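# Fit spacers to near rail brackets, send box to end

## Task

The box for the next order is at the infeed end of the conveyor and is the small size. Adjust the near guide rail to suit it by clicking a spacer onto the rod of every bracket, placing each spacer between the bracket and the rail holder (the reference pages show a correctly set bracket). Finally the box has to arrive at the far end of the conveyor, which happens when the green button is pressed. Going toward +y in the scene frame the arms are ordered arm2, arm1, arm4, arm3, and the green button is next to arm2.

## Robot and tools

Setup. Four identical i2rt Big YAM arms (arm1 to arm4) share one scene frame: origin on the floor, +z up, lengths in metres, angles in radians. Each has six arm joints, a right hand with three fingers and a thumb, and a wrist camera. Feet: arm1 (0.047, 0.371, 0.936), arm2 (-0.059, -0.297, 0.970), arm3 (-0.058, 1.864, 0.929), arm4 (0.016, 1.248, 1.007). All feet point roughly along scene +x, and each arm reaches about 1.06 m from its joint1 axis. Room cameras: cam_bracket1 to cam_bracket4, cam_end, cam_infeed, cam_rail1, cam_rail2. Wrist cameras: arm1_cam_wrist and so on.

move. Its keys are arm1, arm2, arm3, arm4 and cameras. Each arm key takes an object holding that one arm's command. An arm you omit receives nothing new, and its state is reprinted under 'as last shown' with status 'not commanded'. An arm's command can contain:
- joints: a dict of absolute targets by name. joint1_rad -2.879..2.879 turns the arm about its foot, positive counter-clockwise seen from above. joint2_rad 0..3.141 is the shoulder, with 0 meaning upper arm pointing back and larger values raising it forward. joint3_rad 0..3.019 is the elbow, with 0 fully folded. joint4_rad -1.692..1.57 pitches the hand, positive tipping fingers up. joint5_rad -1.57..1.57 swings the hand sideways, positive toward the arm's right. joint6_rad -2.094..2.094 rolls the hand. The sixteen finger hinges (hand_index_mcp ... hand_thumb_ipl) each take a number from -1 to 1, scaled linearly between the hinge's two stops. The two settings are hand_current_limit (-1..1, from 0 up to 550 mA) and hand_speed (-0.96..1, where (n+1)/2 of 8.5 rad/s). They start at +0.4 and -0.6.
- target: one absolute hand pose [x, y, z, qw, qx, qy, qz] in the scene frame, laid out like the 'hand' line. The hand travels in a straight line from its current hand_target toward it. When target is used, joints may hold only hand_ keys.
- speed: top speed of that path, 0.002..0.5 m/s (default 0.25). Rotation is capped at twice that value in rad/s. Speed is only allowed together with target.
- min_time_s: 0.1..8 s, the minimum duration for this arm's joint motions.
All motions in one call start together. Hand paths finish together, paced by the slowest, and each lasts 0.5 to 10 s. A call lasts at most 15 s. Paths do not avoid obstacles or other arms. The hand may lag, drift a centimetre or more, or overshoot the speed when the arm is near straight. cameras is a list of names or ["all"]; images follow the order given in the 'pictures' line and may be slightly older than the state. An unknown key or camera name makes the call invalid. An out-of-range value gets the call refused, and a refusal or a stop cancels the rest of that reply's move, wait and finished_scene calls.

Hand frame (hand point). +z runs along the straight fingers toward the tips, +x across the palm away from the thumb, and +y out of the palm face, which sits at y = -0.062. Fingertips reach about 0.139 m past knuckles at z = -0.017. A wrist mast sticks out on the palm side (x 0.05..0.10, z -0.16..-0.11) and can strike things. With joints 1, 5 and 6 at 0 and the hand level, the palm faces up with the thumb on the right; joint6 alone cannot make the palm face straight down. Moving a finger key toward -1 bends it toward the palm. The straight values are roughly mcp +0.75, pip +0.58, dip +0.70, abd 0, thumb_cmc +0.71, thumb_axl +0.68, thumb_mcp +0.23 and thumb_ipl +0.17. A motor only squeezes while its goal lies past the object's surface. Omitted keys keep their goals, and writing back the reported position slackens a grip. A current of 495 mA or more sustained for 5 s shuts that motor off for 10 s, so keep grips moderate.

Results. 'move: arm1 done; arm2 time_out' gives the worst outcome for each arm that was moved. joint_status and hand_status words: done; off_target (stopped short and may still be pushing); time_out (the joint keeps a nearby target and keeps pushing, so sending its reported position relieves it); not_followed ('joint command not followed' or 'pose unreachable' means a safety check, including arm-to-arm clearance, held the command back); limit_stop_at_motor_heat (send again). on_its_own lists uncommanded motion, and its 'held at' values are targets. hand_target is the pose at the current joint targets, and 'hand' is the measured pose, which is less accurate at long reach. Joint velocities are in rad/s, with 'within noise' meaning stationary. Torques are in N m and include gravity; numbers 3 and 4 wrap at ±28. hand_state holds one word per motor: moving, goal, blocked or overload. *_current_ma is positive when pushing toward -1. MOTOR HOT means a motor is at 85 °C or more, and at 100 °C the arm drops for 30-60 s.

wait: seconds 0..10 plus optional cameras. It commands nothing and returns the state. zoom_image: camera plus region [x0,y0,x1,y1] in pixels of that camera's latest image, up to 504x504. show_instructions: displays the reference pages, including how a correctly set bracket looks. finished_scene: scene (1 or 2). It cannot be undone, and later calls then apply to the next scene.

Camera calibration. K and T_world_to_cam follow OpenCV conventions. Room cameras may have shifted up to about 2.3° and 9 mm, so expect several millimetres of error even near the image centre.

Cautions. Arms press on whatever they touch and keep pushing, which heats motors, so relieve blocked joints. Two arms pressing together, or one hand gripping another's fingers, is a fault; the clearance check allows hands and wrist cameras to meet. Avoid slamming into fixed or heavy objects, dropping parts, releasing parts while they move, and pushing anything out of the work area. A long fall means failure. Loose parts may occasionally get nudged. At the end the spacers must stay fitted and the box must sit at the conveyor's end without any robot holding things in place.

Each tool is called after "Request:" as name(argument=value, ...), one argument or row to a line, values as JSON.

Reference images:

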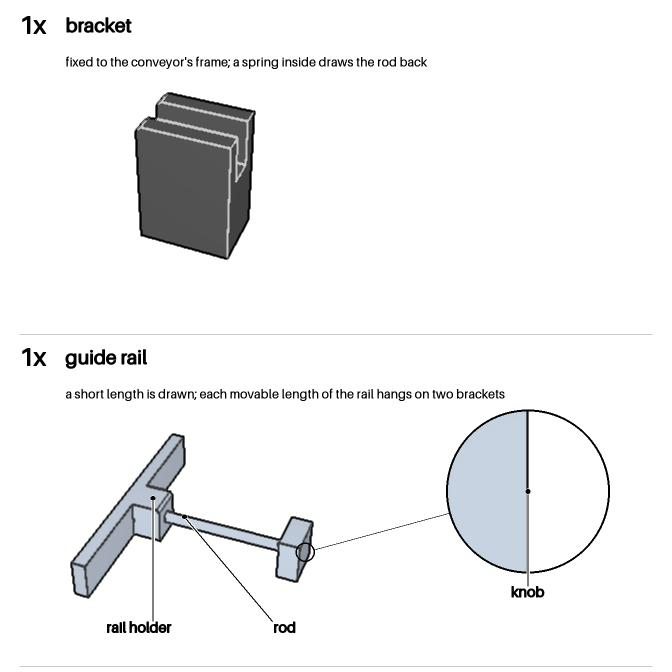

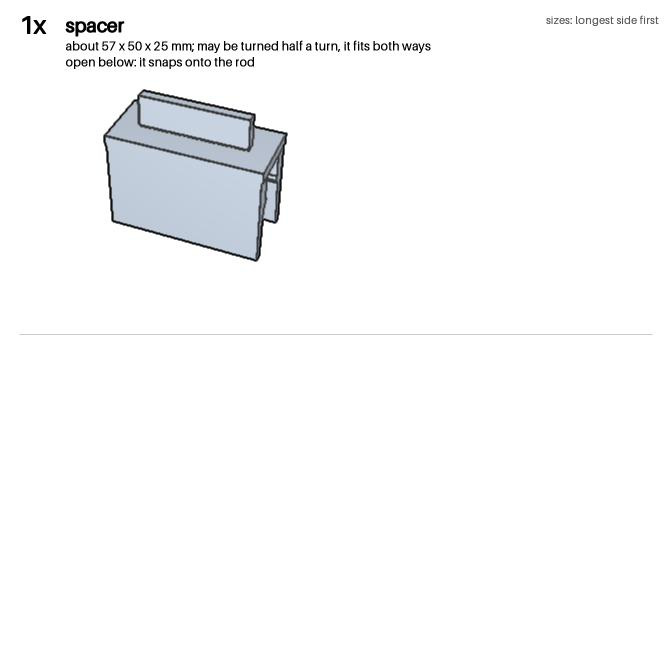

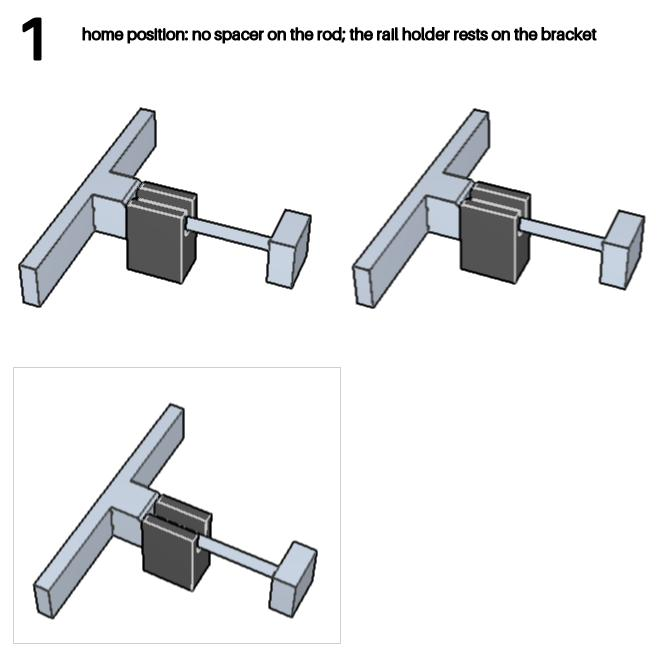

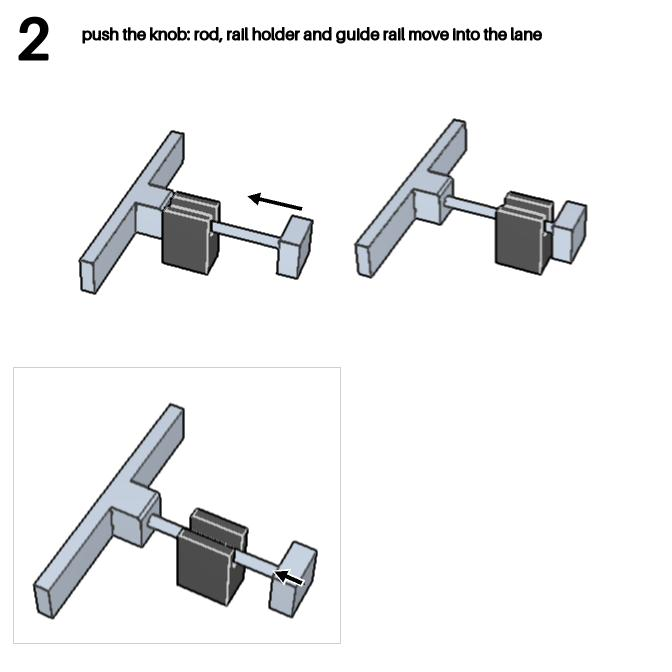

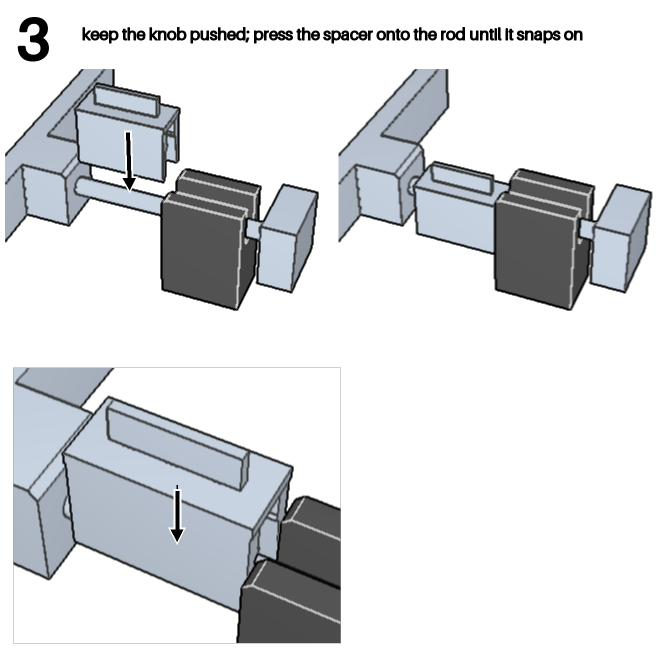

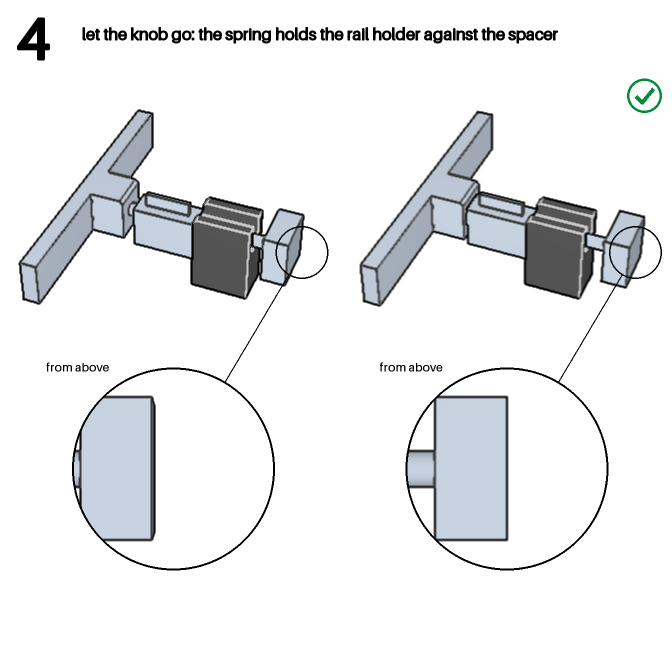

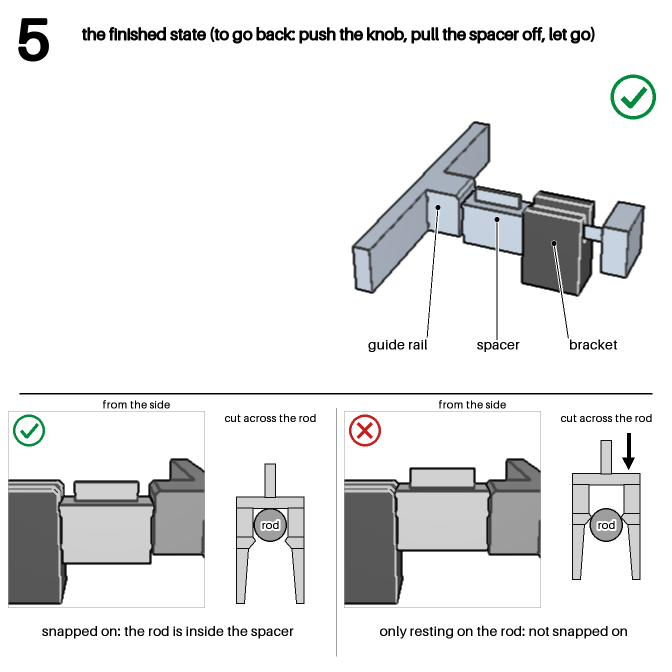

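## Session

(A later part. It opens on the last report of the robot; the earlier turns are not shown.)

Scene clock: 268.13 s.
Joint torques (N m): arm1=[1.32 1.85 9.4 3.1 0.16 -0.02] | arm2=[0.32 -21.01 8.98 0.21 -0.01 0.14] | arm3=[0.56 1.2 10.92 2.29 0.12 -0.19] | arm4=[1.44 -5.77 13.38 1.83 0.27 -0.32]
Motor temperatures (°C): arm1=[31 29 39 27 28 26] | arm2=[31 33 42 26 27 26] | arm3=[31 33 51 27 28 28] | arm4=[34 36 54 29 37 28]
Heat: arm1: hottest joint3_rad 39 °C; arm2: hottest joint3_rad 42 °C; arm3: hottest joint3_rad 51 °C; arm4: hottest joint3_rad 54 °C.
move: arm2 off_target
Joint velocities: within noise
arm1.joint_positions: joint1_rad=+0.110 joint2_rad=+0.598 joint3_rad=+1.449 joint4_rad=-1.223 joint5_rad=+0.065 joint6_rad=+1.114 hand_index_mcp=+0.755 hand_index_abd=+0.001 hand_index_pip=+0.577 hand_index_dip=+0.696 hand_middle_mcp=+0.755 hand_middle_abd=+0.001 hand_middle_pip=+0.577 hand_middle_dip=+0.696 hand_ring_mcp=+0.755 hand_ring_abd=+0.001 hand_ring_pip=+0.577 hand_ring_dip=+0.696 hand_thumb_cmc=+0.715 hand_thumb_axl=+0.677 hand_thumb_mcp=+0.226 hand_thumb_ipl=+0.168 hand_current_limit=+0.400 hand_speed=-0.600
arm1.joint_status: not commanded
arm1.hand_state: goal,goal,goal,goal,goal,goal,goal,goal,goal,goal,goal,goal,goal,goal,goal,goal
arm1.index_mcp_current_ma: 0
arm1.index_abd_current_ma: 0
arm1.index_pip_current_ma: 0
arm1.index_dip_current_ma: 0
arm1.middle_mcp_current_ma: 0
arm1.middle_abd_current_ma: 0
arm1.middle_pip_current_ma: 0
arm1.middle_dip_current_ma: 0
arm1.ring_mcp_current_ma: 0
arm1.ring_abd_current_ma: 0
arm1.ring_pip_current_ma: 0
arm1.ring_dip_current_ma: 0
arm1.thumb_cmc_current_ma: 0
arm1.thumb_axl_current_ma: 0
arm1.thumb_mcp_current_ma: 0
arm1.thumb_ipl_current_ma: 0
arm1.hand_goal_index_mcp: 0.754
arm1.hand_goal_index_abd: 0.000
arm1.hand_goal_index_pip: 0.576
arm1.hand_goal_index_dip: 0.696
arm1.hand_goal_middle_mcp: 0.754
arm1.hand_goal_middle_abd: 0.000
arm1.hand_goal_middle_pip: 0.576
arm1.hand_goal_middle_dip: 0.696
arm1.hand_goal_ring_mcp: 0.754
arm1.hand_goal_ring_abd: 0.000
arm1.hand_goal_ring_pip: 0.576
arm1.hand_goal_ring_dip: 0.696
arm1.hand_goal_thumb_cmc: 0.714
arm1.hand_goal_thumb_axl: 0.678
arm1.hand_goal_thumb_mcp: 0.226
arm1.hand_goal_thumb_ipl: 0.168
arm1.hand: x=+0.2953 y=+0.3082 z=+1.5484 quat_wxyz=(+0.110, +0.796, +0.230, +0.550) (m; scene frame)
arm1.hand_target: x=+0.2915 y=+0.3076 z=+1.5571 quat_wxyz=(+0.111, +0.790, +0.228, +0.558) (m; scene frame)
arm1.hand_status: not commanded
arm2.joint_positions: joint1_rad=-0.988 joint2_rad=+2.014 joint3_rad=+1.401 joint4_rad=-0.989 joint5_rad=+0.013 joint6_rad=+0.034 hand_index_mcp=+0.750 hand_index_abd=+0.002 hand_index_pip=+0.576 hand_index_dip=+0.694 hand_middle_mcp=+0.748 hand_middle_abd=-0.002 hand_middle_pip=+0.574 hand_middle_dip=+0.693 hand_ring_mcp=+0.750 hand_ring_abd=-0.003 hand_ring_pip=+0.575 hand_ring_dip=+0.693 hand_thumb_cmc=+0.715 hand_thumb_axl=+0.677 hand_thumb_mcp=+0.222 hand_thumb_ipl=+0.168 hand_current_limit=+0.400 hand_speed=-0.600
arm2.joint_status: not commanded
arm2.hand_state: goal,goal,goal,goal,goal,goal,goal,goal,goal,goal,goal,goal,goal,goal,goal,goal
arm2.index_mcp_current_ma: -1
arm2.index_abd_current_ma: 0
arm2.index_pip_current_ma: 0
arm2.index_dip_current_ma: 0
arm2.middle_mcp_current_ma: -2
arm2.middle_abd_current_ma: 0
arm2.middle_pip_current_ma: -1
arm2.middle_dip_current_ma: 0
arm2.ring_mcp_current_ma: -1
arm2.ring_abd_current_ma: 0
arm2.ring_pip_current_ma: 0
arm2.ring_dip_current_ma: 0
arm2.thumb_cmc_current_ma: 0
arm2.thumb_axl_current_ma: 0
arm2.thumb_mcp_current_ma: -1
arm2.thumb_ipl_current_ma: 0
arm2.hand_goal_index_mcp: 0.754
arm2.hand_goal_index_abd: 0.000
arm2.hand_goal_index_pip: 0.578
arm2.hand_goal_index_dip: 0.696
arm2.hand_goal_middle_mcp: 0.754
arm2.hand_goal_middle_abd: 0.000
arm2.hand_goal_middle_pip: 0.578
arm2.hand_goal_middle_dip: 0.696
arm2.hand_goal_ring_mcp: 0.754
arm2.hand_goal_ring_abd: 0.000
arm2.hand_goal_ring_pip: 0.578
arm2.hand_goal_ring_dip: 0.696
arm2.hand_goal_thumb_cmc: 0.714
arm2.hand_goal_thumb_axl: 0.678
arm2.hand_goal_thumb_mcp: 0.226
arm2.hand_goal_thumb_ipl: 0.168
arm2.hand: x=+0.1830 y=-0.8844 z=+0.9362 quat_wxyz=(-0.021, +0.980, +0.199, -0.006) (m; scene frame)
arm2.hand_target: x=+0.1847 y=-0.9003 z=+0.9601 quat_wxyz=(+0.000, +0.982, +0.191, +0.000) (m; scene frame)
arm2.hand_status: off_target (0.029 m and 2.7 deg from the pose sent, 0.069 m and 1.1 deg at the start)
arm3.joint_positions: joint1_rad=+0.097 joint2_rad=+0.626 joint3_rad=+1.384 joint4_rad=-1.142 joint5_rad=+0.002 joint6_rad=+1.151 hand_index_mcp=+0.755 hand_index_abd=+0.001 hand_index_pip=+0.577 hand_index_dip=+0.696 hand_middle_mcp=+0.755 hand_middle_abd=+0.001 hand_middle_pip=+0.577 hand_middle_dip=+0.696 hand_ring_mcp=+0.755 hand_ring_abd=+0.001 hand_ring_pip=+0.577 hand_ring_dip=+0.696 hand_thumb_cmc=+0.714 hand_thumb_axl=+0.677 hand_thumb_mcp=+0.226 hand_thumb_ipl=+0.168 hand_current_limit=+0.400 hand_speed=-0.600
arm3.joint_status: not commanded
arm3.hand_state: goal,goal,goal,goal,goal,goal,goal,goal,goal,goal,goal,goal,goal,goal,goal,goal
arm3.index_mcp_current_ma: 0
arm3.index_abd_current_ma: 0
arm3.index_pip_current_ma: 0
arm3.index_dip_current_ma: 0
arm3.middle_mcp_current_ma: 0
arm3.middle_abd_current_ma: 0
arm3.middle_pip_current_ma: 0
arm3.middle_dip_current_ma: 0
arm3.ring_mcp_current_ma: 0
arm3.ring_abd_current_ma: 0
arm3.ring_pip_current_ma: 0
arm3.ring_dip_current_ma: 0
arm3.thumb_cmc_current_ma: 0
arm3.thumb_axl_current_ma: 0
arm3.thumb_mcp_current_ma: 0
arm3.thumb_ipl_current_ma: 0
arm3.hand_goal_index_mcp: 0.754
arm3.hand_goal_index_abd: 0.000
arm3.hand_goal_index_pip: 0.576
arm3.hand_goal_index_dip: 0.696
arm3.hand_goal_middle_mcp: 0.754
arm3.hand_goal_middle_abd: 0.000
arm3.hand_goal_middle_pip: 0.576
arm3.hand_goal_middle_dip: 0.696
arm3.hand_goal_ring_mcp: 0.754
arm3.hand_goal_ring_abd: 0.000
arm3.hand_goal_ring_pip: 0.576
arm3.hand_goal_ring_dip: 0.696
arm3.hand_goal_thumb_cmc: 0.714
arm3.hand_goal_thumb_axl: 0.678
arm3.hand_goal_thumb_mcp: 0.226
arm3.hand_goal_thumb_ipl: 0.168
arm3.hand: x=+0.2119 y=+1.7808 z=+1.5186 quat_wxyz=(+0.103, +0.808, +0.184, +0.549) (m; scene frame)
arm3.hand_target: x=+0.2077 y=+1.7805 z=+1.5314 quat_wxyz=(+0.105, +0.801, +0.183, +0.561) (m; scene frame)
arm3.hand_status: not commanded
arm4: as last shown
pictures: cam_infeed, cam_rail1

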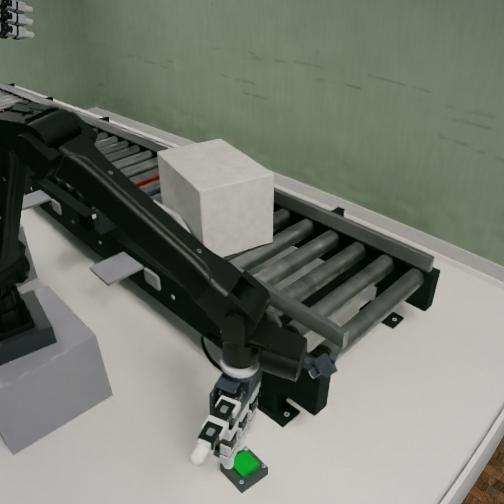

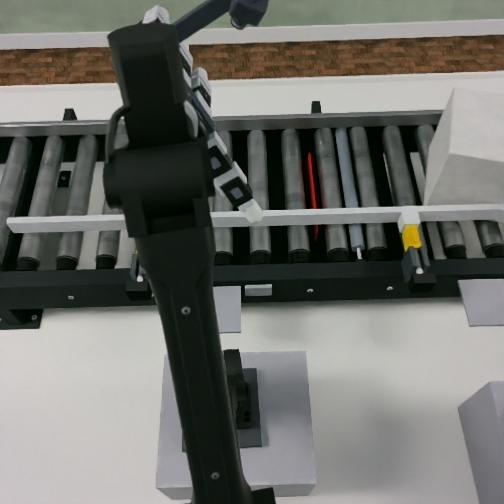

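Request:
wait(
  seconds=10,
  cameras=["cam_rail1","cam_rail2"],
)

Request:
wait(
  seconds=9,
  cameras=["cam_end","cam_rail2"],
)

Scene clock: 279.87 s.
Joint torques (N m): arm1=[1.14 1.79 9.39 3.1 0.17 -0.03] | arm2=[0.79 -20.72 9.02 0.16 0.01 0.11] | arm3=[0.56 1.26 10.92 2.29 0.12 -0.18] | arm4=[1.61 -5.66 13.35 1.72 0.26 -0.35]
Motor temperatures (°C): arm1=[31 29 39 27 28 26] | arm2=[31 33 42 26 27 26] | arm3=[31 33 52 27 28 28] | arm4=[33 35 57 29 36 28]
Heat: arm1: hottest joint3_rad 39 °C; arm2: hottest joint3_rad 42 °C; arm3: hottest joint3_rad 52 °C; arm4: hottest joint3_rad 57 °C.
Joint velocities: within noise
arm1.joint_positions: joint1_rad=+0.110 joint2_rad=+0.598 joint3_rad=+1.449 joint4_rad=-1.223 joint5_rad=+0.065 joint6_rad=+1.114 hand_index_mcp=+0.755 hand_index_abd=+0.001 hand_index_pip=+0.577 hand_index_dip=+0.696 hand_middle_mcp=+0.755 hand_middle_abd=+0.001 hand_middle_pip=+0.577 hand_middle_dip=+0.696 hand_ring_mcp=+0.755 hand_ring_abd=+0.001 hand_ring_pip=+0.577 hand_ring_dip=+0.696 hand_thumb_cmc=+0.715 hand_thumb_axl=+0.677 hand_thumb_mcp=+0.226 hand_thumb_ipl=+0.168 hand_current_limit=+0.400 hand_speed=-0.600
arm1.joint_status: not commanded
arm1.hand_state: goal,goal,goal,goal,goal,goal,goal,goal,goal,goal,goal,goal,goal,goal,goal,goal
arm1.index_mcp_current_ma: 0
arm1.index_abd_current_ma: 0
arm1.index_pip_current_ma: 0
arm1.index_dip_current_ma: 0
arm1.middle_mcp_current_ma: 0
arm1.middle_abd_current_ma: 0
arm1.middle_pip_current_ma: 0
arm1.middle_dip_current_ma: 0
arm1.ring_mcp_current_ma: 0
arm1.ring_abd_current_ma: 0
arm1.ring_pip_current_ma: 0
arm1.ring_dip_current_ma: 0
arm1.thumb_cmc_current_ma: 0
arm1.thumb_axl_current_ma: 0
arm1.thumb_mcp_current_ma: 0
arm1.thumb_ipl_current_ma: 0
arm1.hand_goal_index_mcp: 0.754
arm1.hand_goal_index_abd: 0.000
arm1.hand_goal_index_pip: 0.576
arm1.hand_goal_index_dip: 0.696
arm1.hand_goal_middle_mcp: 0.754
arm1.hand_goal_middle_abd: 0.000
arm1.hand_goal_middle_pip: 0.576
arm1.hand_goal_middle_dip: 0.696
arm1.hand_goal_ring_mcp: 0.754
arm1.hand_goal_ring_abd: 0.000
arm1.hand_goal_ring_pip: 0.576
arm1.hand_goal_ring_dip: 0.696
arm1.hand_goal_thumb_cmc: 0.714
arm1.hand_goal_thumb_axl: 0.678
arm1.hand_goal_thumb_mcp: 0.226
arm1.hand_goal_thumb_ipl: 0.168
arm1.hand: x=+0.2953 y=+0.3082 z=+1.5484 quat_wxyz=(+0.110, +0.796, +0.230, +0.550) (m; scene frame)
arm1.hand_target: x=+0.2915 y=+0.3076 z=+1.5571 quat_wxyz=(+0.111, +0.790, +0.228, +0.558) (m; scene frame)
arm1.hand_status: not commanded
arm2.joint_positions: joint1_rad=-0.988 joint2_rad=+2.014 joint3_rad=+1.401 joint4_rad=-0.989 joint5_rad=+0.013 joint6_rad=+0.034 hand_index_mcp=+0.750 hand_index_abd=+0.002 hand_index_pip=+0.576 hand_index_dip=+0.694 hand_middle_mcp=+0.748 hand_middle_abd=-0.002 hand_middle_pip=+0.574 hand_middle_dip=+0.693 hand_ring_mcp=+0.750 hand_ring_abd=-0.003 hand_ring_pip=+0.575 hand_ring_dip=+0.693 hand_thumb_cmc=+0.715 hand_thumb_axl=+0.677 hand_thumb_mcp=+0.222 hand_thumb_ipl=+0.168 hand_current_limit=+0.400 hand_speed=-0.600
arm2.joint_status: not commanded
arm2.hand_state: goal,goal,goal,goal,goal,goal,goal,goal,goal,goal,goal,goal,goal,goal,goal,goal
arm2.index_mcp_current_ma: -1
arm2.index_abd_current_ma: 0
arm2.index_pip_current_ma: 0
arm2.index_dip_current_ma: 0
arm2.middle_mcp_current_ma: -2
arm2.middle_abd_current_ma: 0
arm2.middle_pip_current_ma: -1
arm2.middle_dip_current_ma: 0
arm2.ring_mcp_current_ma: -1
arm2.ring_abd_current_ma: 0
arm2.ring_pip_current_ma: 0
arm2.ring_dip_current_ma: 0
arm2.thumb_cmc_current_ma: 0
arm2.thumb_axl_current_ma: 0
arm2.thumb_mcp_current_ma: -1
arm2.thumb_ipl_current_ma: 0
arm2.hand_goal_index_mcp: 0.754
arm2.hand_goal_index_abd: 0.000
arm2.hand_goal_index_pip: 0.578
arm2.hand_goal_index_dip: 0.696
arm2.hand_goal_middle_mcp: 0.754
arm2.hand_goal_middle_abd: 0.000
arm2.hand_goal_middle_pip: 0.578
arm2.hand_goal_middle_dip: 0.696
arm2.hand_goal_ring_mcp: 0.754
arm2.hand_goal_ring_abd: 0.000
arm2.hand_goal_ring_pip: 0.578
arm2.hand_goal_ring_dip: 0.696
arm2.hand_goal_thumb_cmc: 0.714
arm2.hand_goal_thumb_axl: 0.678
arm2.hand_goal_thumb_mcp: 0.226
arm2.hand_goal_thumb_ipl: 0.168
arm2.hand: x=+0.1830 y=-0.8844 z=+0.9362 quat_wxyz=(-0.021, +0.980, +0.199, -0.006) (m; scene frame)
arm2.hand_target: x=+0.1847 y=-0.9003 z=+0.9601 quat_wxyz=(+0.000, +0.982, +0.191, +0.000) (m; scene frame)
arm2.hand_status: off_target (0.029 m and 2.7 deg from the pose sent, 0.069 m and 1.1 deg at the start)
arm3.joint_positions: joint1_rad=+0.097 joint2_rad=+0.626 joint3_rad=+1.384 joint4_rad=-1.142 joint5_rad=+0.002 joint6_rad=+1.151 hand_index_mcp=+0.755 hand_index_abd=+0.001 hand_index_pip=+0.577 hand_index_dip=+0.696 hand_middle_mcp=+0.755 hand_middle_abd=+0.001 hand_middle_pip=+0.577 hand_middle_dip=+0.696 hand_ring_mcp=+0.755 hand_ring_abd=+0.001 hand_ring_pip=+0.577 hand_ring_dip=+0.696 hand_thumb_cmc=+0.714 hand_thumb_axl=+0.677 hand_thumb_mcp=+0.226 hand_thumb_ipl=+0.168 hand_current_limit=+0.400 hand_speed=-0.600
arm3.joint_status: not commanded
arm3.hand_state: goal,goal,goal,goal,goal,goal,goal,goal,goal,goal,goal,goal,goal,goal,goal,goal
arm3.index_mcp_current_ma: 0
arm3.index_abd_current_ma: 0
arm3.index_pip_current_ma: 0
arm3.index_dip_current_ma: 0
arm3.middle_mcp_current_ma: 0
arm3.middle_abd_current_ma: 0
arm3.middle_pip_current_ma: 0
arm3.middle_dip_current_ma: 0
arm3.ring_mcp_current_ma: 0
arm3.ring_abd_current_ma: 0
arm3.ring_pip_current_ma: 0
arm3.ring_dip_current_ma: 0
arm3.thumb_cmc_current_ma: 0
arm3.thumb_axl_current_ma: 0
arm3.thumb_mcp_current_ma: 0
arm3.thumb_ipl_current_ma: 0
arm3.hand_goal_index_mcp: 0.754
arm3.hand_goal_index_abd: 0.000
arm3.hand_goal_index_pip: 0.576
arm3.hand_goal_index_dip: 0.696
arm3.hand_goal_middle_mcp: 0.754
arm3.hand_goal_middle_abd: 0.000
arm3.hand_goal_middle_pip: 0.576
arm3.hand_goal_middle_dip: 0.696
arm3.hand_goal_ring_mcp: 0.754
arm3.hand_goal_ring_abd: 0.000
arm3.hand_goal_ring_pip: 0.576
arm3.hand_goal_ring_dip: 0.696
arm3.hand_goal_thumb_cmc: 0.714
arm3.hand_goal_thumb_axl: 0.678
arm3.hand_goal_thumb_mcp: 0.226
arm3.hand_goal_thumb_ipl: 0.168
arm3.hand: x=+0.2119 y=+1.7808 z=+1.5186 quat_wxyz=(+0.103, +0.808, +0.184, +0.549) (m; scene frame)
arm3.hand_target: x=+0.2077 y=+1.7805 z=+1.5314 quat_wxyz=(+0.105, +0.801, +0.183, +0.561) (m; scene frame)
arm3.hand_status: not commanded
arm4.joint_positions: joint1_rad=-0.612 joint2_rad=+0.896 joint3_rad=+1.244 joint4_rad=-0.891 joint5_rad=-0.002 joint6_rad=+1.161 hand_index_mcp=-0.419 hand_index_abd=+0.001 hand_index_pip=-0.668 hand_index_dip=-0.172 hand_middle_mcp=-0.418 hand_middle_abd=+0.003 hand_middle_pip=-0.668 hand_middle_dip=-0.171 hand_ring_mcp=-0.418 hand_ring_abd=+0.187 hand_ring_pip=-0.668 hand_ring_dip=-0.172 hand_thumb_cmc=+0.714 hand_thumb_axl=+0.679 hand_thumb_mcp=-0.441 hand_thumb_ipl=-0.153 hand_current_limit=+0.400 hand_speed=-0.600
arm4.joint_status: not commanded
arm4.hand_state: goal,goal,goal,goal,goal,goal,goal,goal,goal,overload,goal,goal,goal,goal,goal,goal
arm4.index_mcp_current_ma: 4
arm4.index_abd_current_ma: 1
arm4.index_pip_current_ma: 5
arm4.index_dip_current_ma: 6
arm4.middle_mcp_current_ma: 5
arm4.middle_abd_current_ma: 6
arm4.middle_pip_current_ma: 5
arm4.middle_dip_current_ma: 7
arm4.ring_mcp_current_ma: 4
arm4.ring_abd_current_ma: 0
arm4.ring_pip_current_ma: 6
arm4.ring_dip_current_ma: 6
arm4.thumb_cmc_current_ma: 1
arm4.thumb_axl_current_ma: 2
arm4.thumb_mcp_current_ma: 29
arm4.thumb_ipl_current_ma: 11
arm4.hand_goal_index_mcp: -0.420
arm4.hand_goal_index_abd: 0.000
arm4.hand_goal_index_pip: -0.670
arm4.hand_goal_index_dip: -0.174
arm4.hand_goal_middle_mcp: -0.420
arm4.hand_goal_middle_abd: 0.000
arm4.hand_goal_middle_pip: -0.670
arm4.hand_goal_middle_dip: -0.174
arm4.hand_goal_ring_mcp: -0.420
arm4.hand_goal_ring_abd: 0.000
arm4.hand_goal_ring_pip: -0.670
arm4.hand_goal_ring_dip: -0.174
arm4.hand_goal_thumb_cmc: 0.714
arm4.hand_goal_thumb_axl: 0.678
arm4.hand_goal_thumb_mcp: -0.448
arm4.hand_goal_thumb_ipl: -0.156
arm4.hand: x=+0.3450 y=+0.9760 z=+1.4879 quat_wxyz=(+0.207, +0.870, -0.031, +0.445) (m; scene frame)
arm4.hand_target: x=+0.3473 y=+0.9799 z=+1.5173 quat_wxyz=(+0.215, +0.860, -0.021, +0.462) (m; scene frame)
arm4.hand_status: not commanded
wait: 10.00 s; at rest from the start
pictures: cam_rail1, cam_rail2

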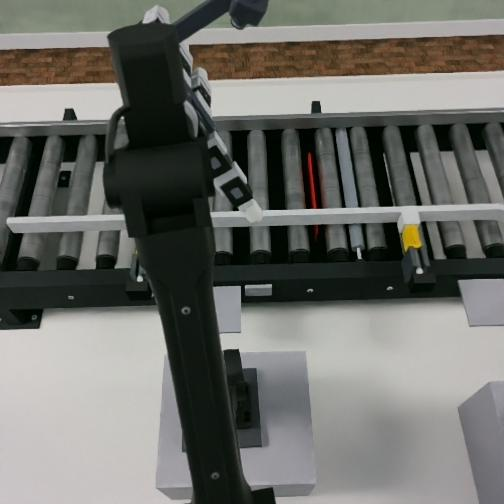

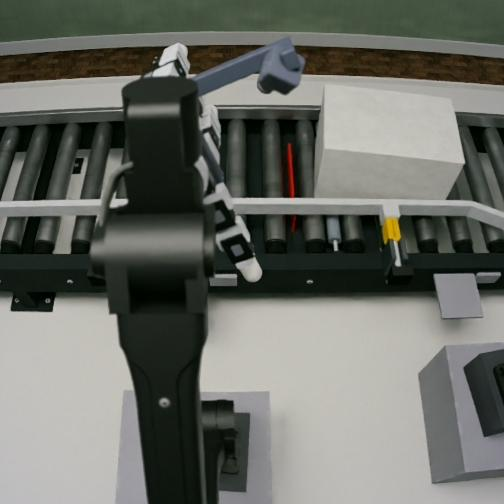

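Scene clock: 288.87 s.
Joint torques (N m): arm1=[1.08 2.14 9.4 3.04 0.17 -0.04] | arm2=[0.15 -21.07 8.98 0.2 -0.07 0.13] | arm3=[0.56 1.2 10.92 2.29 0.12 -0.19] | arm4=[1.2 -5.66 13.34 1.81 0.28 -0.35]
Motor temperatures (°C): arm1=[31 29 39 27 28 26] | arm2=[31 33 42 26 27 26] | arm3=[31 33 52 27 28 28] | arm4=[33 34 59 29 36 28]
Heat: arm1: hottest joint3_rad 39 °C; arm2: hottest joint3_rad 42 °C; arm3: hottest joint3_rad 52 °C; arm4: hottest joint3_rad 59 °C.
Joint velocities: within noise
arm1.joint_positions: joint1_rad=+0.110 joint2_rad=+0.598 joint3_rad=+1.449 joint4_rad=-1.223 joint5_rad=+0.065 joint6_rad=+1.114 hand_index_mcp=+0.755 hand_index_abd=+0.001 hand_index_pip=+0.577 hand_index_dip=+0.696 hand_middle_mcp=+0.755 hand_middle_abd=+0.001 hand_middle_pip=+0.577 hand_middle_dip=+0.696 hand_ring_mcp=+0.755 hand_ring_abd=+0.001 hand_ring_pip=+0.577 hand_ring_dip=+0.696 hand_thumb_cmc=+0.715 hand_thumb_axl=+0.677 hand_thumb_mcp=+0.226 hand_thumb_ipl=+0.168 hand_current_limit=+0.400 hand_speed=-0.600
arm1.joint_status: not commanded
arm1.hand_state: goal,goal,goal,goal,goal,goal,goal,goal,goal,goal,goal,goal,goal,goal,goal,goal
arm1.index_mcp_current_ma: 0
arm1.index_abd_current_ma: 0
arm1.index_pip_current_ma: 0
arm1.index_dip_current_ma: 0
arm1.middle_mcp_current_ma: 0
arm1.middle_abd_current_ma: 0
arm1.middle_pip_current_ma: 0
arm1.middle_dip_current_ma: 0
arm1.ring_mcp_current_ma: 0
arm1.ring_abd_current_ma: 0
arm1.ring_pip_current_ma: 0
arm1.ring_dip_current_ma: 0
arm1.thumb_cmc_current_ma: 0
arm1.thumb_axl_current_ma: 0
arm1.thumb_mcp_current_ma: 0
arm1.thumb_ipl_current_ma: 0
arm1.hand_goal_index_mcp: 0.754
arm1.hand_goal_index_abd: 0.000
arm1.hand_goal_index_pip: 0.576
arm1.hand_goal_index_dip: 0.696
arm1.hand_goal_middle_mcp: 0.754
arm1.hand_goal_middle_abd: 0.000
arm1.hand_goal_middle_pip: 0.576
arm1.hand_goal_middle_dip: 0.696
arm1.hand_goal_ring_mcp: 0.754
arm1.hand_goal_ring_abd: 0.000
arm1.hand_goal_ring_pip: 0.576
arm1.hand_goal_ring_dip: 0.696
arm1.hand_goal_thumb_cmc: 0.714
arm1.hand_goal_thumb_axl: 0.678
arm1.hand_goal_thumb_mcp: 0.226
arm1.hand_goal_thumb_ipl: 0.168
arm1.hand: x=+0.2953 y=+0.3082 z=+1.5484 quat_wxyz=(+0.110, +0.796, +0.230, +0.550) (m; scene frame)
arm1.hand_target: x=+0.2915 y=+0.3076 z=+1.5571 quat_wxyz=(+0.111, +0.790, +0.228, +0.558) (m; scene frame)
arm1.hand_status: not commanded
arm2.joint_positions: joint1_rad=-0.988 joint2_rad=+2.014 joint3_rad=+1.401 joint4_rad=-0.989 joint5_rad=+0.013 joint6_rad=+0.034 hand_index_mcp=+0.750 hand_index_abd=+0.002 hand_index_pip=+0.576 hand_index_dip=+0.694 hand_middle_mcp=+0.748 hand_middle_abd=-0.002 hand_middle_pip=+0.574 hand_middle_dip=+0.693 hand_ring_mcp=+0.750 hand_ring_abd=-0.003 hand_ring_pip=+0.575 hand_ring_dip=+0.693 hand_thumb_cmc=+0.715 hand_thumb_axl=+0.677 hand_thumb_mcp=+0.222 hand_thumb_ipl=+0.168 hand_current_limit=+0.400 hand_speed=-0.600
arm2.joint_status: not commanded
arm2.hand_state: goal,goal,goal,goal,goal,goal,goal,goal,goal,goal,goal,goal,goal,goal,goal,goal
arm2.index_mcp_current_ma: -1
arm2.index_abd_current_ma: 0
arm2.index_pip_current_ma: 0
arm2.index_dip_current_ma: 0
arm2.middle_mcp_current_ma: -2
arm2.middle_abd_current_ma: 0
arm2.middle_pip_current_ma: -1
arm2.middle_dip_current_ma: 0
arm2.ring_mcp_current_ma: -1
arm2.ring_abd_current_ma: 0
arm2.ring_pip_current_ma: 0
arm2.ring_dip_current_ma: 0
arm2.thumb_cmc_current_ma: 0
arm2.thumb_axl_current_ma: 0
arm2.thumb_mcp_current_ma: -1
arm2.thumb_ipl_current_ma: 0
arm2.hand_goal_index_mcp: 0.754
arm2.hand_goal_index_abd: 0.000
arm2.hand_goal_index_pip: 0.578
arm2.hand_goal_index_dip: 0.696
arm2.hand_goal_middle_mcp: 0.754
arm2.hand_goal_middle_abd: 0.000
arm2.hand_goal_middle_pip: 0.578
arm2.hand_goal_middle_dip: 0.696
arm2.hand_goal_ring_mcp: 0.754
arm2.hand_goal_ring_abd: 0.000
arm2.hand_goal_ring_pip: 0.578
arm2.hand_goal_ring_dip: 0.696
arm2.hand_goal_thumb_cmc: 0.714
arm2.hand_goal_thumb_axl: 0.678
arm2.hand_goal_thumb_mcp: 0.226
arm2.hand_goal_thumb_ipl: 0.168
arm2.hand: x=+0.1830 y=-0.8844 z=+0.9362 quat_wxyz=(-0.021, +0.980, +0.199, -0.006) (m; scene frame)
arm2.hand_target: x=+0.1847 y=-0.9003 z=+0.9601 quat_wxyz=(+0.000, +0.982, +0.191, +0.000) (m; scene frame)
arm2.hand_status: off_target (0.029 m and 2.7 deg from the pose sent, 0.069 m and 1.1 deg at the start)
arm3.joint_positions: joint1_rad=+0.097 joint2_rad=+0.626 joint3_rad=+1.384 joint4_rad=-1.142 joint5_rad=+0.002 joint6_rad=+1.151 hand_index_mcp=+0.755 hand_index_abd=+0.001 hand_index_pip=+0.577 hand_index_dip=+0.696 hand_middle_mcp=+0.755 hand_middle_abd=+0.001 hand_middle_pip=+0.577 hand_middle_dip=+0.696 hand_ring_mcp=+0.755 hand_ring_abd=+0.001 hand_ring_pip=+0.577 hand_ring_dip=+0.696 hand_thumb_cmc=+0.714 hand_thumb_axl=+0.677 hand_thumb_mcp=+0.226 hand_thumb_ipl=+0.168 hand_current_limit=+0.400 hand_speed=-0.600
arm3.joint_status: not commanded
arm3.hand_state: goal,goal,goal,goal,goal,goal,goal,goal,goal,goal,goal,goal,goal,goal,goal,goal
arm3.index_mcp_current_ma: 0
arm3.index_abd_current_ma: 0
arm3.index_pip_current_ma: 0
arm3.index_dip_current_ma: 0
arm3.middle_mcp_current_ma: 0
arm3.middle_abd_current_ma: 0
arm3.middle_pip_current_ma: 0
arm3.middle_dip_current_ma: 0
arm3.ring_mcp_current_ma: 0
arm3.ring_abd_current_ma: 0
arm3.ring_pip_current_ma: 0
arm3.ring_dip_current_ma: 0
arm3.thumb_cmc_current_ma: 0
arm3.thumb_axl_current_ma: 0
arm3.thumb_mcp_current_ma: 0
arm3.thumb_ipl_current_ma: 0
arm3.hand_goal_index_mcp: 0.754
arm3.hand_goal_index_abd: 0.000
arm3.hand_goal_index_pip: 0.576
arm3.hand_goal_index_dip: 0.696
arm3.hand_goal_middle_mcp: 0.754
arm3.hand_goal_middle_abd: 0.000
arm3.hand_goal_middle_pip: 0.576
arm3.hand_goal_middle_dip: 0.696
arm3.hand_goal_ring_mcp: 0.754
arm3.hand_goal_ring_abd: 0.000
arm3.hand_goal_ring_pip: 0.576
arm3.hand_goal_ring_dip: 0.696
arm3.hand_goal_thumb_cmc: 0.714
arm3.hand_goal_thumb_axl: 0.678
arm3.hand_goal_thumb_mcp: 0.226
arm3.hand_goal_thumb_ipl: 0.168
arm3.hand: x=+0.2119 y=+1.7808 z=+1.5186 quat_wxyz=(+0.103, +0.808, +0.184, +0.549) (m; scene frame)
arm3.hand_target: x=+0.2077 y=+1.7805 z=+1.5314 quat_wxyz=(+0.105, +0.801, +0.183, +0.561) (m; scene frame)
arm3.hand_status: not commanded
arm4.joint_positions: joint1_rad=-0.612 joint2_rad=+0.896 joint3_rad=+1.244 joint4_rad=-0.891 joint5_rad=-0.002 joint6_rad=+1.161 hand_index_mcp=-0.419 hand_index_abd=+0.001 hand_index_pip=-0.668 hand_index_dip=-0.172 hand_middle_mcp=-0.418 hand_middle_abd=+0.003 hand_middle_pip=-0.668 hand_middle_dip=-0.171 hand_ring_mcp=-0.418 hand_ring_abd=+0.187 hand_ring_pip=-0.668 hand_ring_dip=-0.172 hand_thumb_cmc=+0.714 hand_thumb_axl=+0.679 hand_thumb_mcp=-0.441 hand_thumb_ipl=-0.153 hand_current_limit=+0.400 hand_speed=-0.600
arm4.joint_status: not commanded
arm4.hand_state: goal,goal,goal,goal,goal,goal,goal,goal,goal,overload,goal,goal,goal,goal,goal,goal
arm4.index_mcp_current_ma: 4
arm4.index_abd_current_ma: 1
arm4.index_pip_current_ma: 5
arm4.index_dip_current_ma: 6
arm4.middle_mcp_current_ma: 5
arm4.middle_abd_current_ma: 6
arm4.middle_pip_current_ma: 5
arm4.middle_dip_current_ma: 7
arm4.ring_mcp_current_ma: 4
arm4.ring_abd_current_ma: 0
arm4.ring_pip_current_ma: 6
arm4.ring_dip_current_ma: 6
arm4.thumb_cmc_current_ma: 1
arm4.thumb_axl_current_ma: 2
arm4.thumb_mcp_current_ma: 29
arm4.thumb_ipl_current_ma: 11
arm4.hand_goal_index_mcp: -0.420
arm4.hand_goal_index_abd: 0.000
arm4.hand_goal_index_pip: -0.670
arm4.hand_goal_index_dip: -0.174
arm4.hand_goal_middle_mcp: -0.420
arm4.hand_goal_middle_abd: 0.000
arm4.hand_goal_middle_pip: -0.670
arm4.hand_goal_middle_dip: -0.174
arm4.hand_goal_ring_mcp: -0.420
arm4.hand_goal_ring_abd: 0.000
arm4.hand_goal_ring_pip: -0.670
arm4.hand_goal_ring_dip: -0.174
arm4.hand_goal_thumb_cmc: 0.714
arm4.hand_goal_thumb_axl: 0.678
arm4.hand_goal_thumb_mcp: -0.448
arm4.hand_goal_thumb_ipl: -0.156
arm4.hand: x=+0.3450 y=+0.9760 z=+1.4879 quat_wxyz=(+0.207, +0.870, -0.031, +0.445) (m; scene frame)
arm4.hand_target: x=+0.3473 y=+0.9799 z=+1.5173 quat_wxyz=(+0.215, +0.860, -0.021, +0.462) (m; scene frame)
arm4.hand_status: not commanded
wait: 9.00 s; at rest by 0.27 s
pictures: cam_end, cam_rail2

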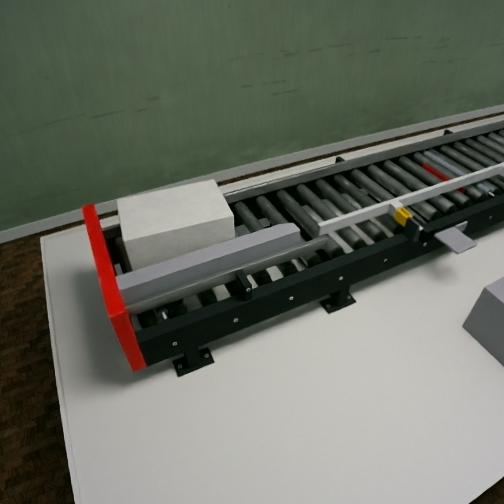

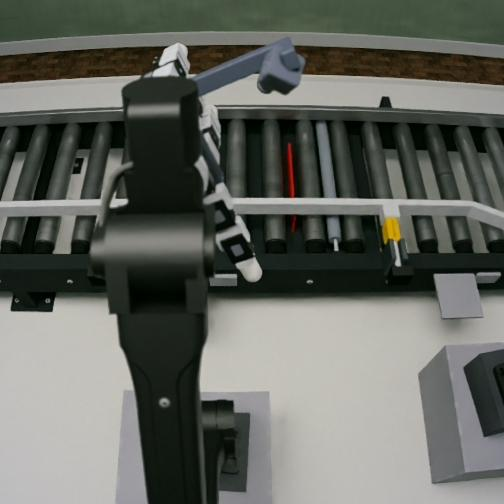

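Request:
wait(
  seconds=3,
  cameras=["cam_end","cam_bracket2","cam_bracket1","cam_bracket3","cam_bracket4"],
)

Request:
zoom_image(
  camera="cam_end",
  region=[60, 150, 310, 400],
)

Scene clock: 293.63 s.
Joint torques (N m): arm1=[1.2 2.02 9.47 3.11 0.17 -0.02] | arm2=[0.03 -20.66 9.16 0.1 -0.01 0.1] | arm3=[0.56 1.2 10.92 2.29 0.12 -0.19] | arm4=[1.55 -5.83 13.38 1.85 0.29 -0.33]
Motor temperatures (°C): arm1=[31 29 39 27 28 26] | arm2=[31 33 42 26 27 26] | arm3=[31 33 52 27 28 28] | arm4=[33 34 59 29 36 28]
Heat: arm1: hottest joint3_rad 39 °C; arm2: hottest joint3_rad 42 °C; arm3: hottest joint3_rad 52 °C; arm4: hottest joint3_rad 59 °C.
Joint velocities: within noise
arm1.joint_positions: joint1_rad=+0.110 joint2_rad=+0.598 joint3_rad=+1.449 joint4_rad=-1.223 joint5_rad=+0.065 joint6_rad=+1.114 hand_index_mcp=+0.755 hand_index_abd=+0.001 hand_index_pip=+0.577 hand_index_dip=+0.696 hand_middle_mcp=+0.755 hand_middle_abd=+0.001 hand_middle_pip=+0.577 hand_middle_dip=+0.696 hand_ring_mcp=+0.755 hand_ring_abd=+0.001 hand_ring_pip=+0.577 hand_ring_dip=+0.696 hand_thumb_cmc=+0.715 hand_thumb_axl=+0.677 hand_thumb_mcp=+0.226 hand_thumb_ipl=+0.168 hand_current_limit=+0.400 hand_speed=-0.600
arm1.joint_status: not commanded
arm1.hand_state: goal,goal,goal,goal,goal,goal,goal,goal,goal,goal,goal,goal,goal,goal,goal,goal
arm1.index_mcp_current_ma: 0
arm1.index_abd_current_ma: 0
arm1.index_pip_current_ma: 0
arm1.index_dip_current_ma: 0
arm1.middle_mcp_current_ma: 0
arm1.middle_abd_current_ma: 0
arm1.middle_pip_current_ma: 0
arm1.middle_dip_current_ma: 0
arm1.ring_mcp_current_ma: 0
arm1.ring_abd_current_ma: 0
arm1.ring_pip_current_ma: 0
arm1.ring_dip_current_ma: 0
arm1.thumb_cmc_current_ma: 0
arm1.thumb_axl_current_ma: 0
arm1.thumb_mcp_current_ma: 0
arm1.thumb_ipl_current_ma: 0
arm1.hand_goal_index_mcp: 0.754
arm1.hand_goal_index_abd: 0.000
arm1.hand_goal_index_pip: 0.576
arm1.hand_goal_index_dip: 0.696
arm1.hand_goal_middle_mcp: 0.754
arm1.hand_goal_middle_abd: 0.000
arm1.hand_goal_middle_pip: 0.576
arm1.hand_goal_middle_dip: 0.696
arm1.hand_goal_ring_mcp: 0.754
arm1.hand_goal_ring_abd: 0.000
arm1.hand_goal_ring_pip: 0.576
arm1.hand_goal_ring_dip: 0.696
arm1.hand_goal_thumb_cmc: 0.714
arm1.hand_goal_thumb_axl: 0.678
arm1.hand_goal_thumb_mcp: 0.226
arm1.hand_goal_thumb_ipl: 0.168
arm1.hand: x=+0.2953 y=+0.3082 z=+1.5484 quat_wxyz=(+0.110, +0.796, +0.230, +0.550) (m; scene frame)
arm1.hand_target: x=+0.2915 y=+0.3076 z=+1.5571 quat_wxyz=(+0.111, +0.790, +0.228, +0.558) (m; scene frame)
arm1.hand_status: not commanded
arm2.joint_positions: joint1_rad=-0.988 joint2_rad=+2.014 joint3_rad=+1.401 joint4_rad=-0.989 joint5_rad=+0.013 joint6_rad=+0.034 hand_index_mcp=+0.750 hand_index_abd=+0.002 hand_index_pip=+0.576 hand_index_dip=+0.694 hand_middle_mcp=+0.748 hand_middle_abd=-0.002 hand_middle_pip=+0.574 hand_middle_dip=+0.693 hand_ring_mcp=+0.750 hand_ring_abd=-0.003 hand_ring_pip=+0.575 hand_ring_dip=+0.693 hand_thumb_cmc=+0.715 hand_thumb_axl=+0.677 hand_thumb_mcp=+0.222 hand_thumb_ipl=+0.168 hand_current_limit=+0.400 hand_speed=-0.600
arm2.joint_status: not commanded
arm2.hand_state: goal,goal,goal,goal,goal,goal,goal,goal,goal,goal,goal,goal,goal,goal,goal,goal
arm2.index_mcp_current_ma: -1
arm2.index_abd_current_ma: 0
arm2.index_pip_current_ma: 0
arm2.index_dip_current_ma: 0
arm2.middle_mcp_current_ma: -2
arm2.middle_abd_current_ma: 0
arm2.middle_pip_current_ma: -1
arm2.middle_dip_current_ma: 0
arm2.ring_mcp_current_ma: -1
arm2.ring_abd_current_ma: 0
arm2.ring_pip_current_ma: 0
arm2.ring_dip_current_ma: 0
arm2.thumb_cmc_current_ma: 0
arm2.thumb_axl_current_ma: 0
arm2.thumb_mcp_current_ma: -1
arm2.thumb_ipl_current_ma: 0
arm2.hand_goal_index_mcp: 0.754
arm2.hand_goal_index_abd: 0.000
arm2.hand_goal_index_pip: 0.578
arm2.hand_goal_index_dip: 0.696
arm2.hand_goal_middle_mcp: 0.754
arm2.hand_goal_middle_abd: 0.000
arm2.hand_goal_middle_pip: 0.578
arm2.hand_goal_middle_dip: 0.696
arm2.hand_goal_ring_mcp: 0.754
arm2.hand_goal_ring_abd: 0.000
arm2.hand_goal_ring_pip: 0.578
arm2.hand_goal_ring_dip: 0.696
arm2.hand_goal_thumb_cmc: 0.714
arm2.hand_goal_thumb_axl: 0.678
arm2.hand_goal_thumb_mcp: 0.226
arm2.hand_goal_thumb_ipl: 0.168
arm2.hand: x=+0.1830 y=-0.8844 z=+0.9362 quat_wxyz=(-0.021, +0.980, +0.199, -0.006) (m; scene frame)
arm2.hand_target: x=+0.1847 y=-0.9003 z=+0.9601 quat_wxyz=(+0.000, +0.982, +0.191, +0.000) (m; scene frame)
arm2.hand_status: off_target (0.029 m and 2.7 deg from the pose sent, 0.069 m and 1.1 deg at the start)
arm3.joint_positions: joint1_rad=+0.097 joint2_rad=+0.626 joint3_rad=+1.384 joint4_rad=-1.142 joint5_rad=+0.002 joint6_rad=+1.151 hand_index_mcp=+0.755 hand_index_abd=+0.001 hand_index_pip=+0.577 hand_index_dip=+0.696 hand_middle_mcp=+0.755 hand_middle_abd=+0.001 hand_middle_pip=+0.577 hand_middle_dip=+0.696 hand_ring_mcp=+0.755 hand_ring_abd=+0.001 hand_ring_pip=+0.577 hand_ring_dip=+0.696 hand_thumb_cmc=+0.714 hand_thumb_axl=+0.677 hand_thumb_mcp=+0.226 hand_thumb_ipl=+0.168 hand_current_limit=+0.400 hand_speed=-0.600
arm3.joint_status: not commanded
arm3.hand_state: goal,goal,goal,goal,goal,goal,goal,goal,goal,goal,goal,goal,goal,goal,goal,goal
arm3.index_mcp_current_ma: 0
arm3.index_abd_current_ma: 0
arm3.index_pip_current_ma: 0
arm3.index_dip_current_ma: 0
arm3.middle_mcp_current_ma: 0
arm3.middle_abd_current_ma: 0
arm3.middle_pip_current_ma: 0
arm3.middle_dip_current_ma: 0
arm3.ring_mcp_current_ma: 0
arm3.ring_abd_current_ma: 0
arm3.ring_pip_current_ma: 0
arm3.ring_dip_current_ma: 0
arm3.thumb_cmc_current_ma: 0
arm3.thumb_axl_current_ma: 0
arm3.thumb_mcp_current_ma: 0
arm3.thumb_ipl_current_ma: 0
arm3.hand_goal_index_mcp: 0.754
arm3.hand_goal_index_abd: 0.000
arm3.hand_goal_index_pip: 0.576
arm3.hand_goal_index_dip: 0.696
arm3.hand_goal_middle_mcp: 0.754
arm3.hand_goal_middle_abd: 0.000
arm3.hand_goal_middle_pip: 0.576
arm3.hand_goal_middle_dip: 0.696
arm3.hand_goal_ring_mcp: 0.754
arm3.hand_goal_ring_abd: 0.000
arm3.hand_goal_ring_pip: 0.576
arm3.hand_goal_ring_dip: 0.696
arm3.hand_goal_thumb_cmc: 0.714
arm3.hand_goal_thumb_axl: 0.678
arm3.hand_goal_thumb_mcp: 0.226
arm3.hand_goal_thumb_ipl: 0.168
arm3.hand: x=+0.2119 y=+1.7808 z=+1.5186 quat_wxyz=(+0.103, +0.808, +0.184, +0.549) (m; scene frame)
arm3.hand_target: x=+0.2077 y=+1.7805 z=+1.5314 quat_wxyz=(+0.105, +0.801, +0.183, +0.561) (m; scene frame)
arm3.hand_status: not commanded
arm4.joint_positions: joint1_rad=-0.612 joint2_rad=+0.896 joint3_rad=+1.244 joint4_rad=-0.891 joint5_rad=-0.002 joint6_rad=+1.161 hand_index_mcp=-0.419 hand_index_abd=+0.001 hand_index_pip=-0.668 hand_index_dip=-0.172 hand_middle_mcp=-0.418 hand_middle_abd=+0.003 hand_middle_pip=-0.668 hand_middle_dip=-0.171 hand_ring_mcp=-0.418 hand_ring_abd=+0.187 hand_ring_pip=-0.668 hand_ring_dip=-0.172 hand_thumb_cmc=+0.714 hand_thumb_axl=+0.679 hand_thumb_mcp=-0.441 hand_thumb_ipl=-0.153 hand_current_limit=+0.400 hand_speed=-0.600
arm4.joint_status: not commanded
arm4.hand_state: goal,goal,goal,goal,goal,goal,goal,goal,goal,overload,goal,goal,goal,goal,goal,goal
arm4.index_mcp_current_ma: 4
arm4.index_abd_current_ma: 1
arm4.index_pip_current_ma: 5
arm4.index_dip_current_ma: 6
arm4.middle_mcp_current_ma: 5
arm4.middle_abd_current_ma: 6
arm4.middle_pip_current_ma: 5
arm4.middle_dip_current_ma: 7
arm4.ring_mcp_current_ma: 4
arm4.ring_abd_current_ma: 0
arm4.ring_pip_current_ma: 6
arm4.ring_dip_current_ma: 6
arm4.thumb_cmc_current_ma: 1
arm4.thumb_axl_current_ma: 2
arm4.thumb_mcp_current_ma: 29
arm4.thumb_ipl_current_ma: 11
arm4.hand_goal_index_mcp: -0.420
arm4.hand_goal_index_abd: 0.000
arm4.hand_goal_index_pip: -0.670
arm4.hand_goal_index_dip: -0.174
arm4.hand_goal_middle_mcp: -0.420
arm4.hand_goal_middle_abd: 0.000
arm4.hand_goal_middle_pip: -0.670
arm4.hand_goal_middle_dip: -0.174
arm4.hand_goal_ring_mcp: -0.420
arm4.hand_goal_ring_abd: 0.000
arm4.hand_goal_ring_pip: -0.670
arm4.hand_goal_ring_dip: -0.174
arm4.hand_goal_thumb_cmc: 0.714
arm4.hand_goal_thumb_axl: 0.678
arm4.hand_goal_thumb_mcp: -0.448
arm4.hand_goal_thumb_ipl: -0.156
arm4.hand: x=+0.3450 y=+0.9760 z=+1.4879 quat_wxyz=(+0.207, +0.870, -0.031, +0.445) (m; scene frame)
arm4.hand_target: x=+0.3473 y=+0.9799 z=+1.5173 quat_wxyz=(+0.215, +0.860, -0.021, +0.462) (m; scene frame)
arm4.hand_status: not commanded
wait: 3.00 s; at rest from the start
pictures: cam_bracket1, cam_bracket2, cam_bracket3, cam_bracket4, cam_end

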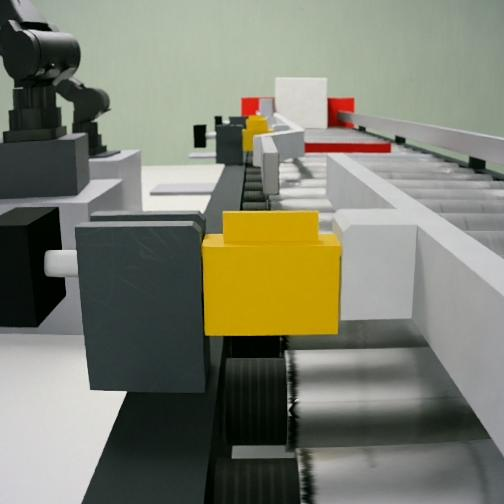

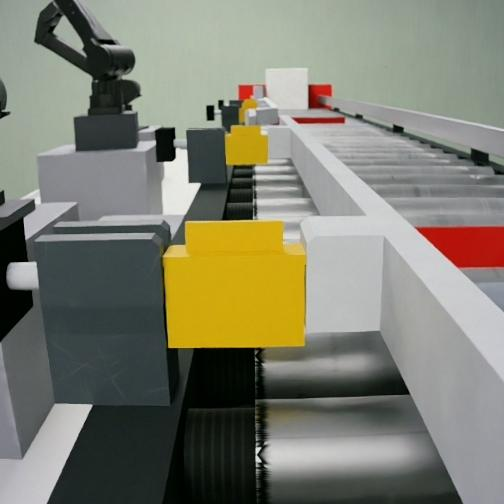

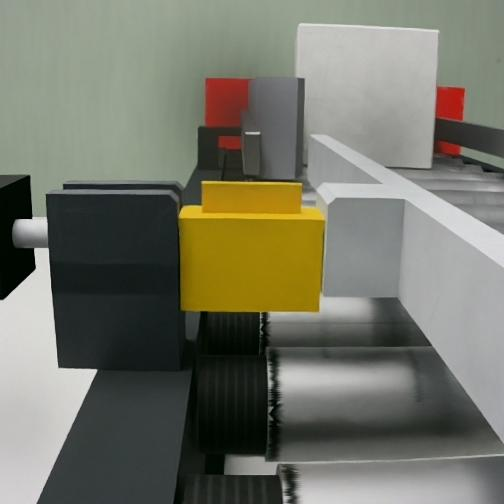

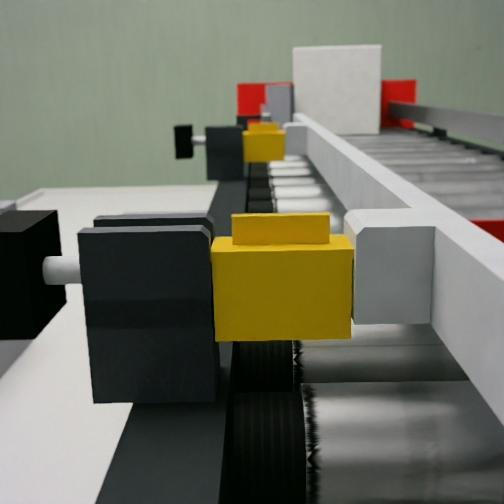

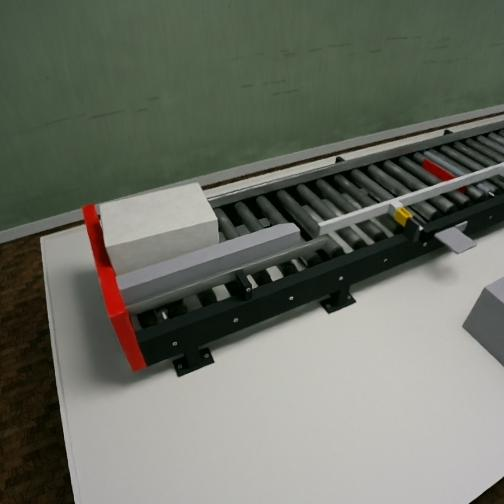

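Scaled by 2.016 from the camera's 504x504 image, which has a finer 720x720 frame.

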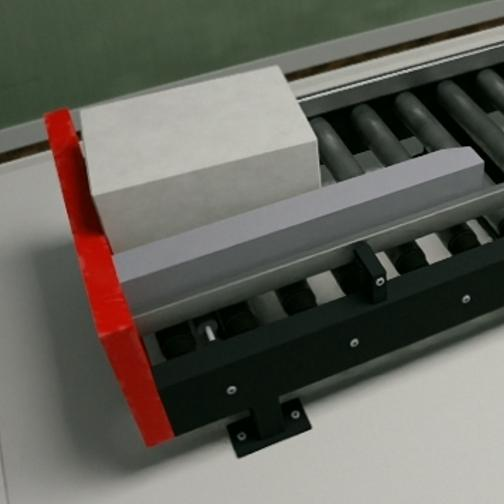

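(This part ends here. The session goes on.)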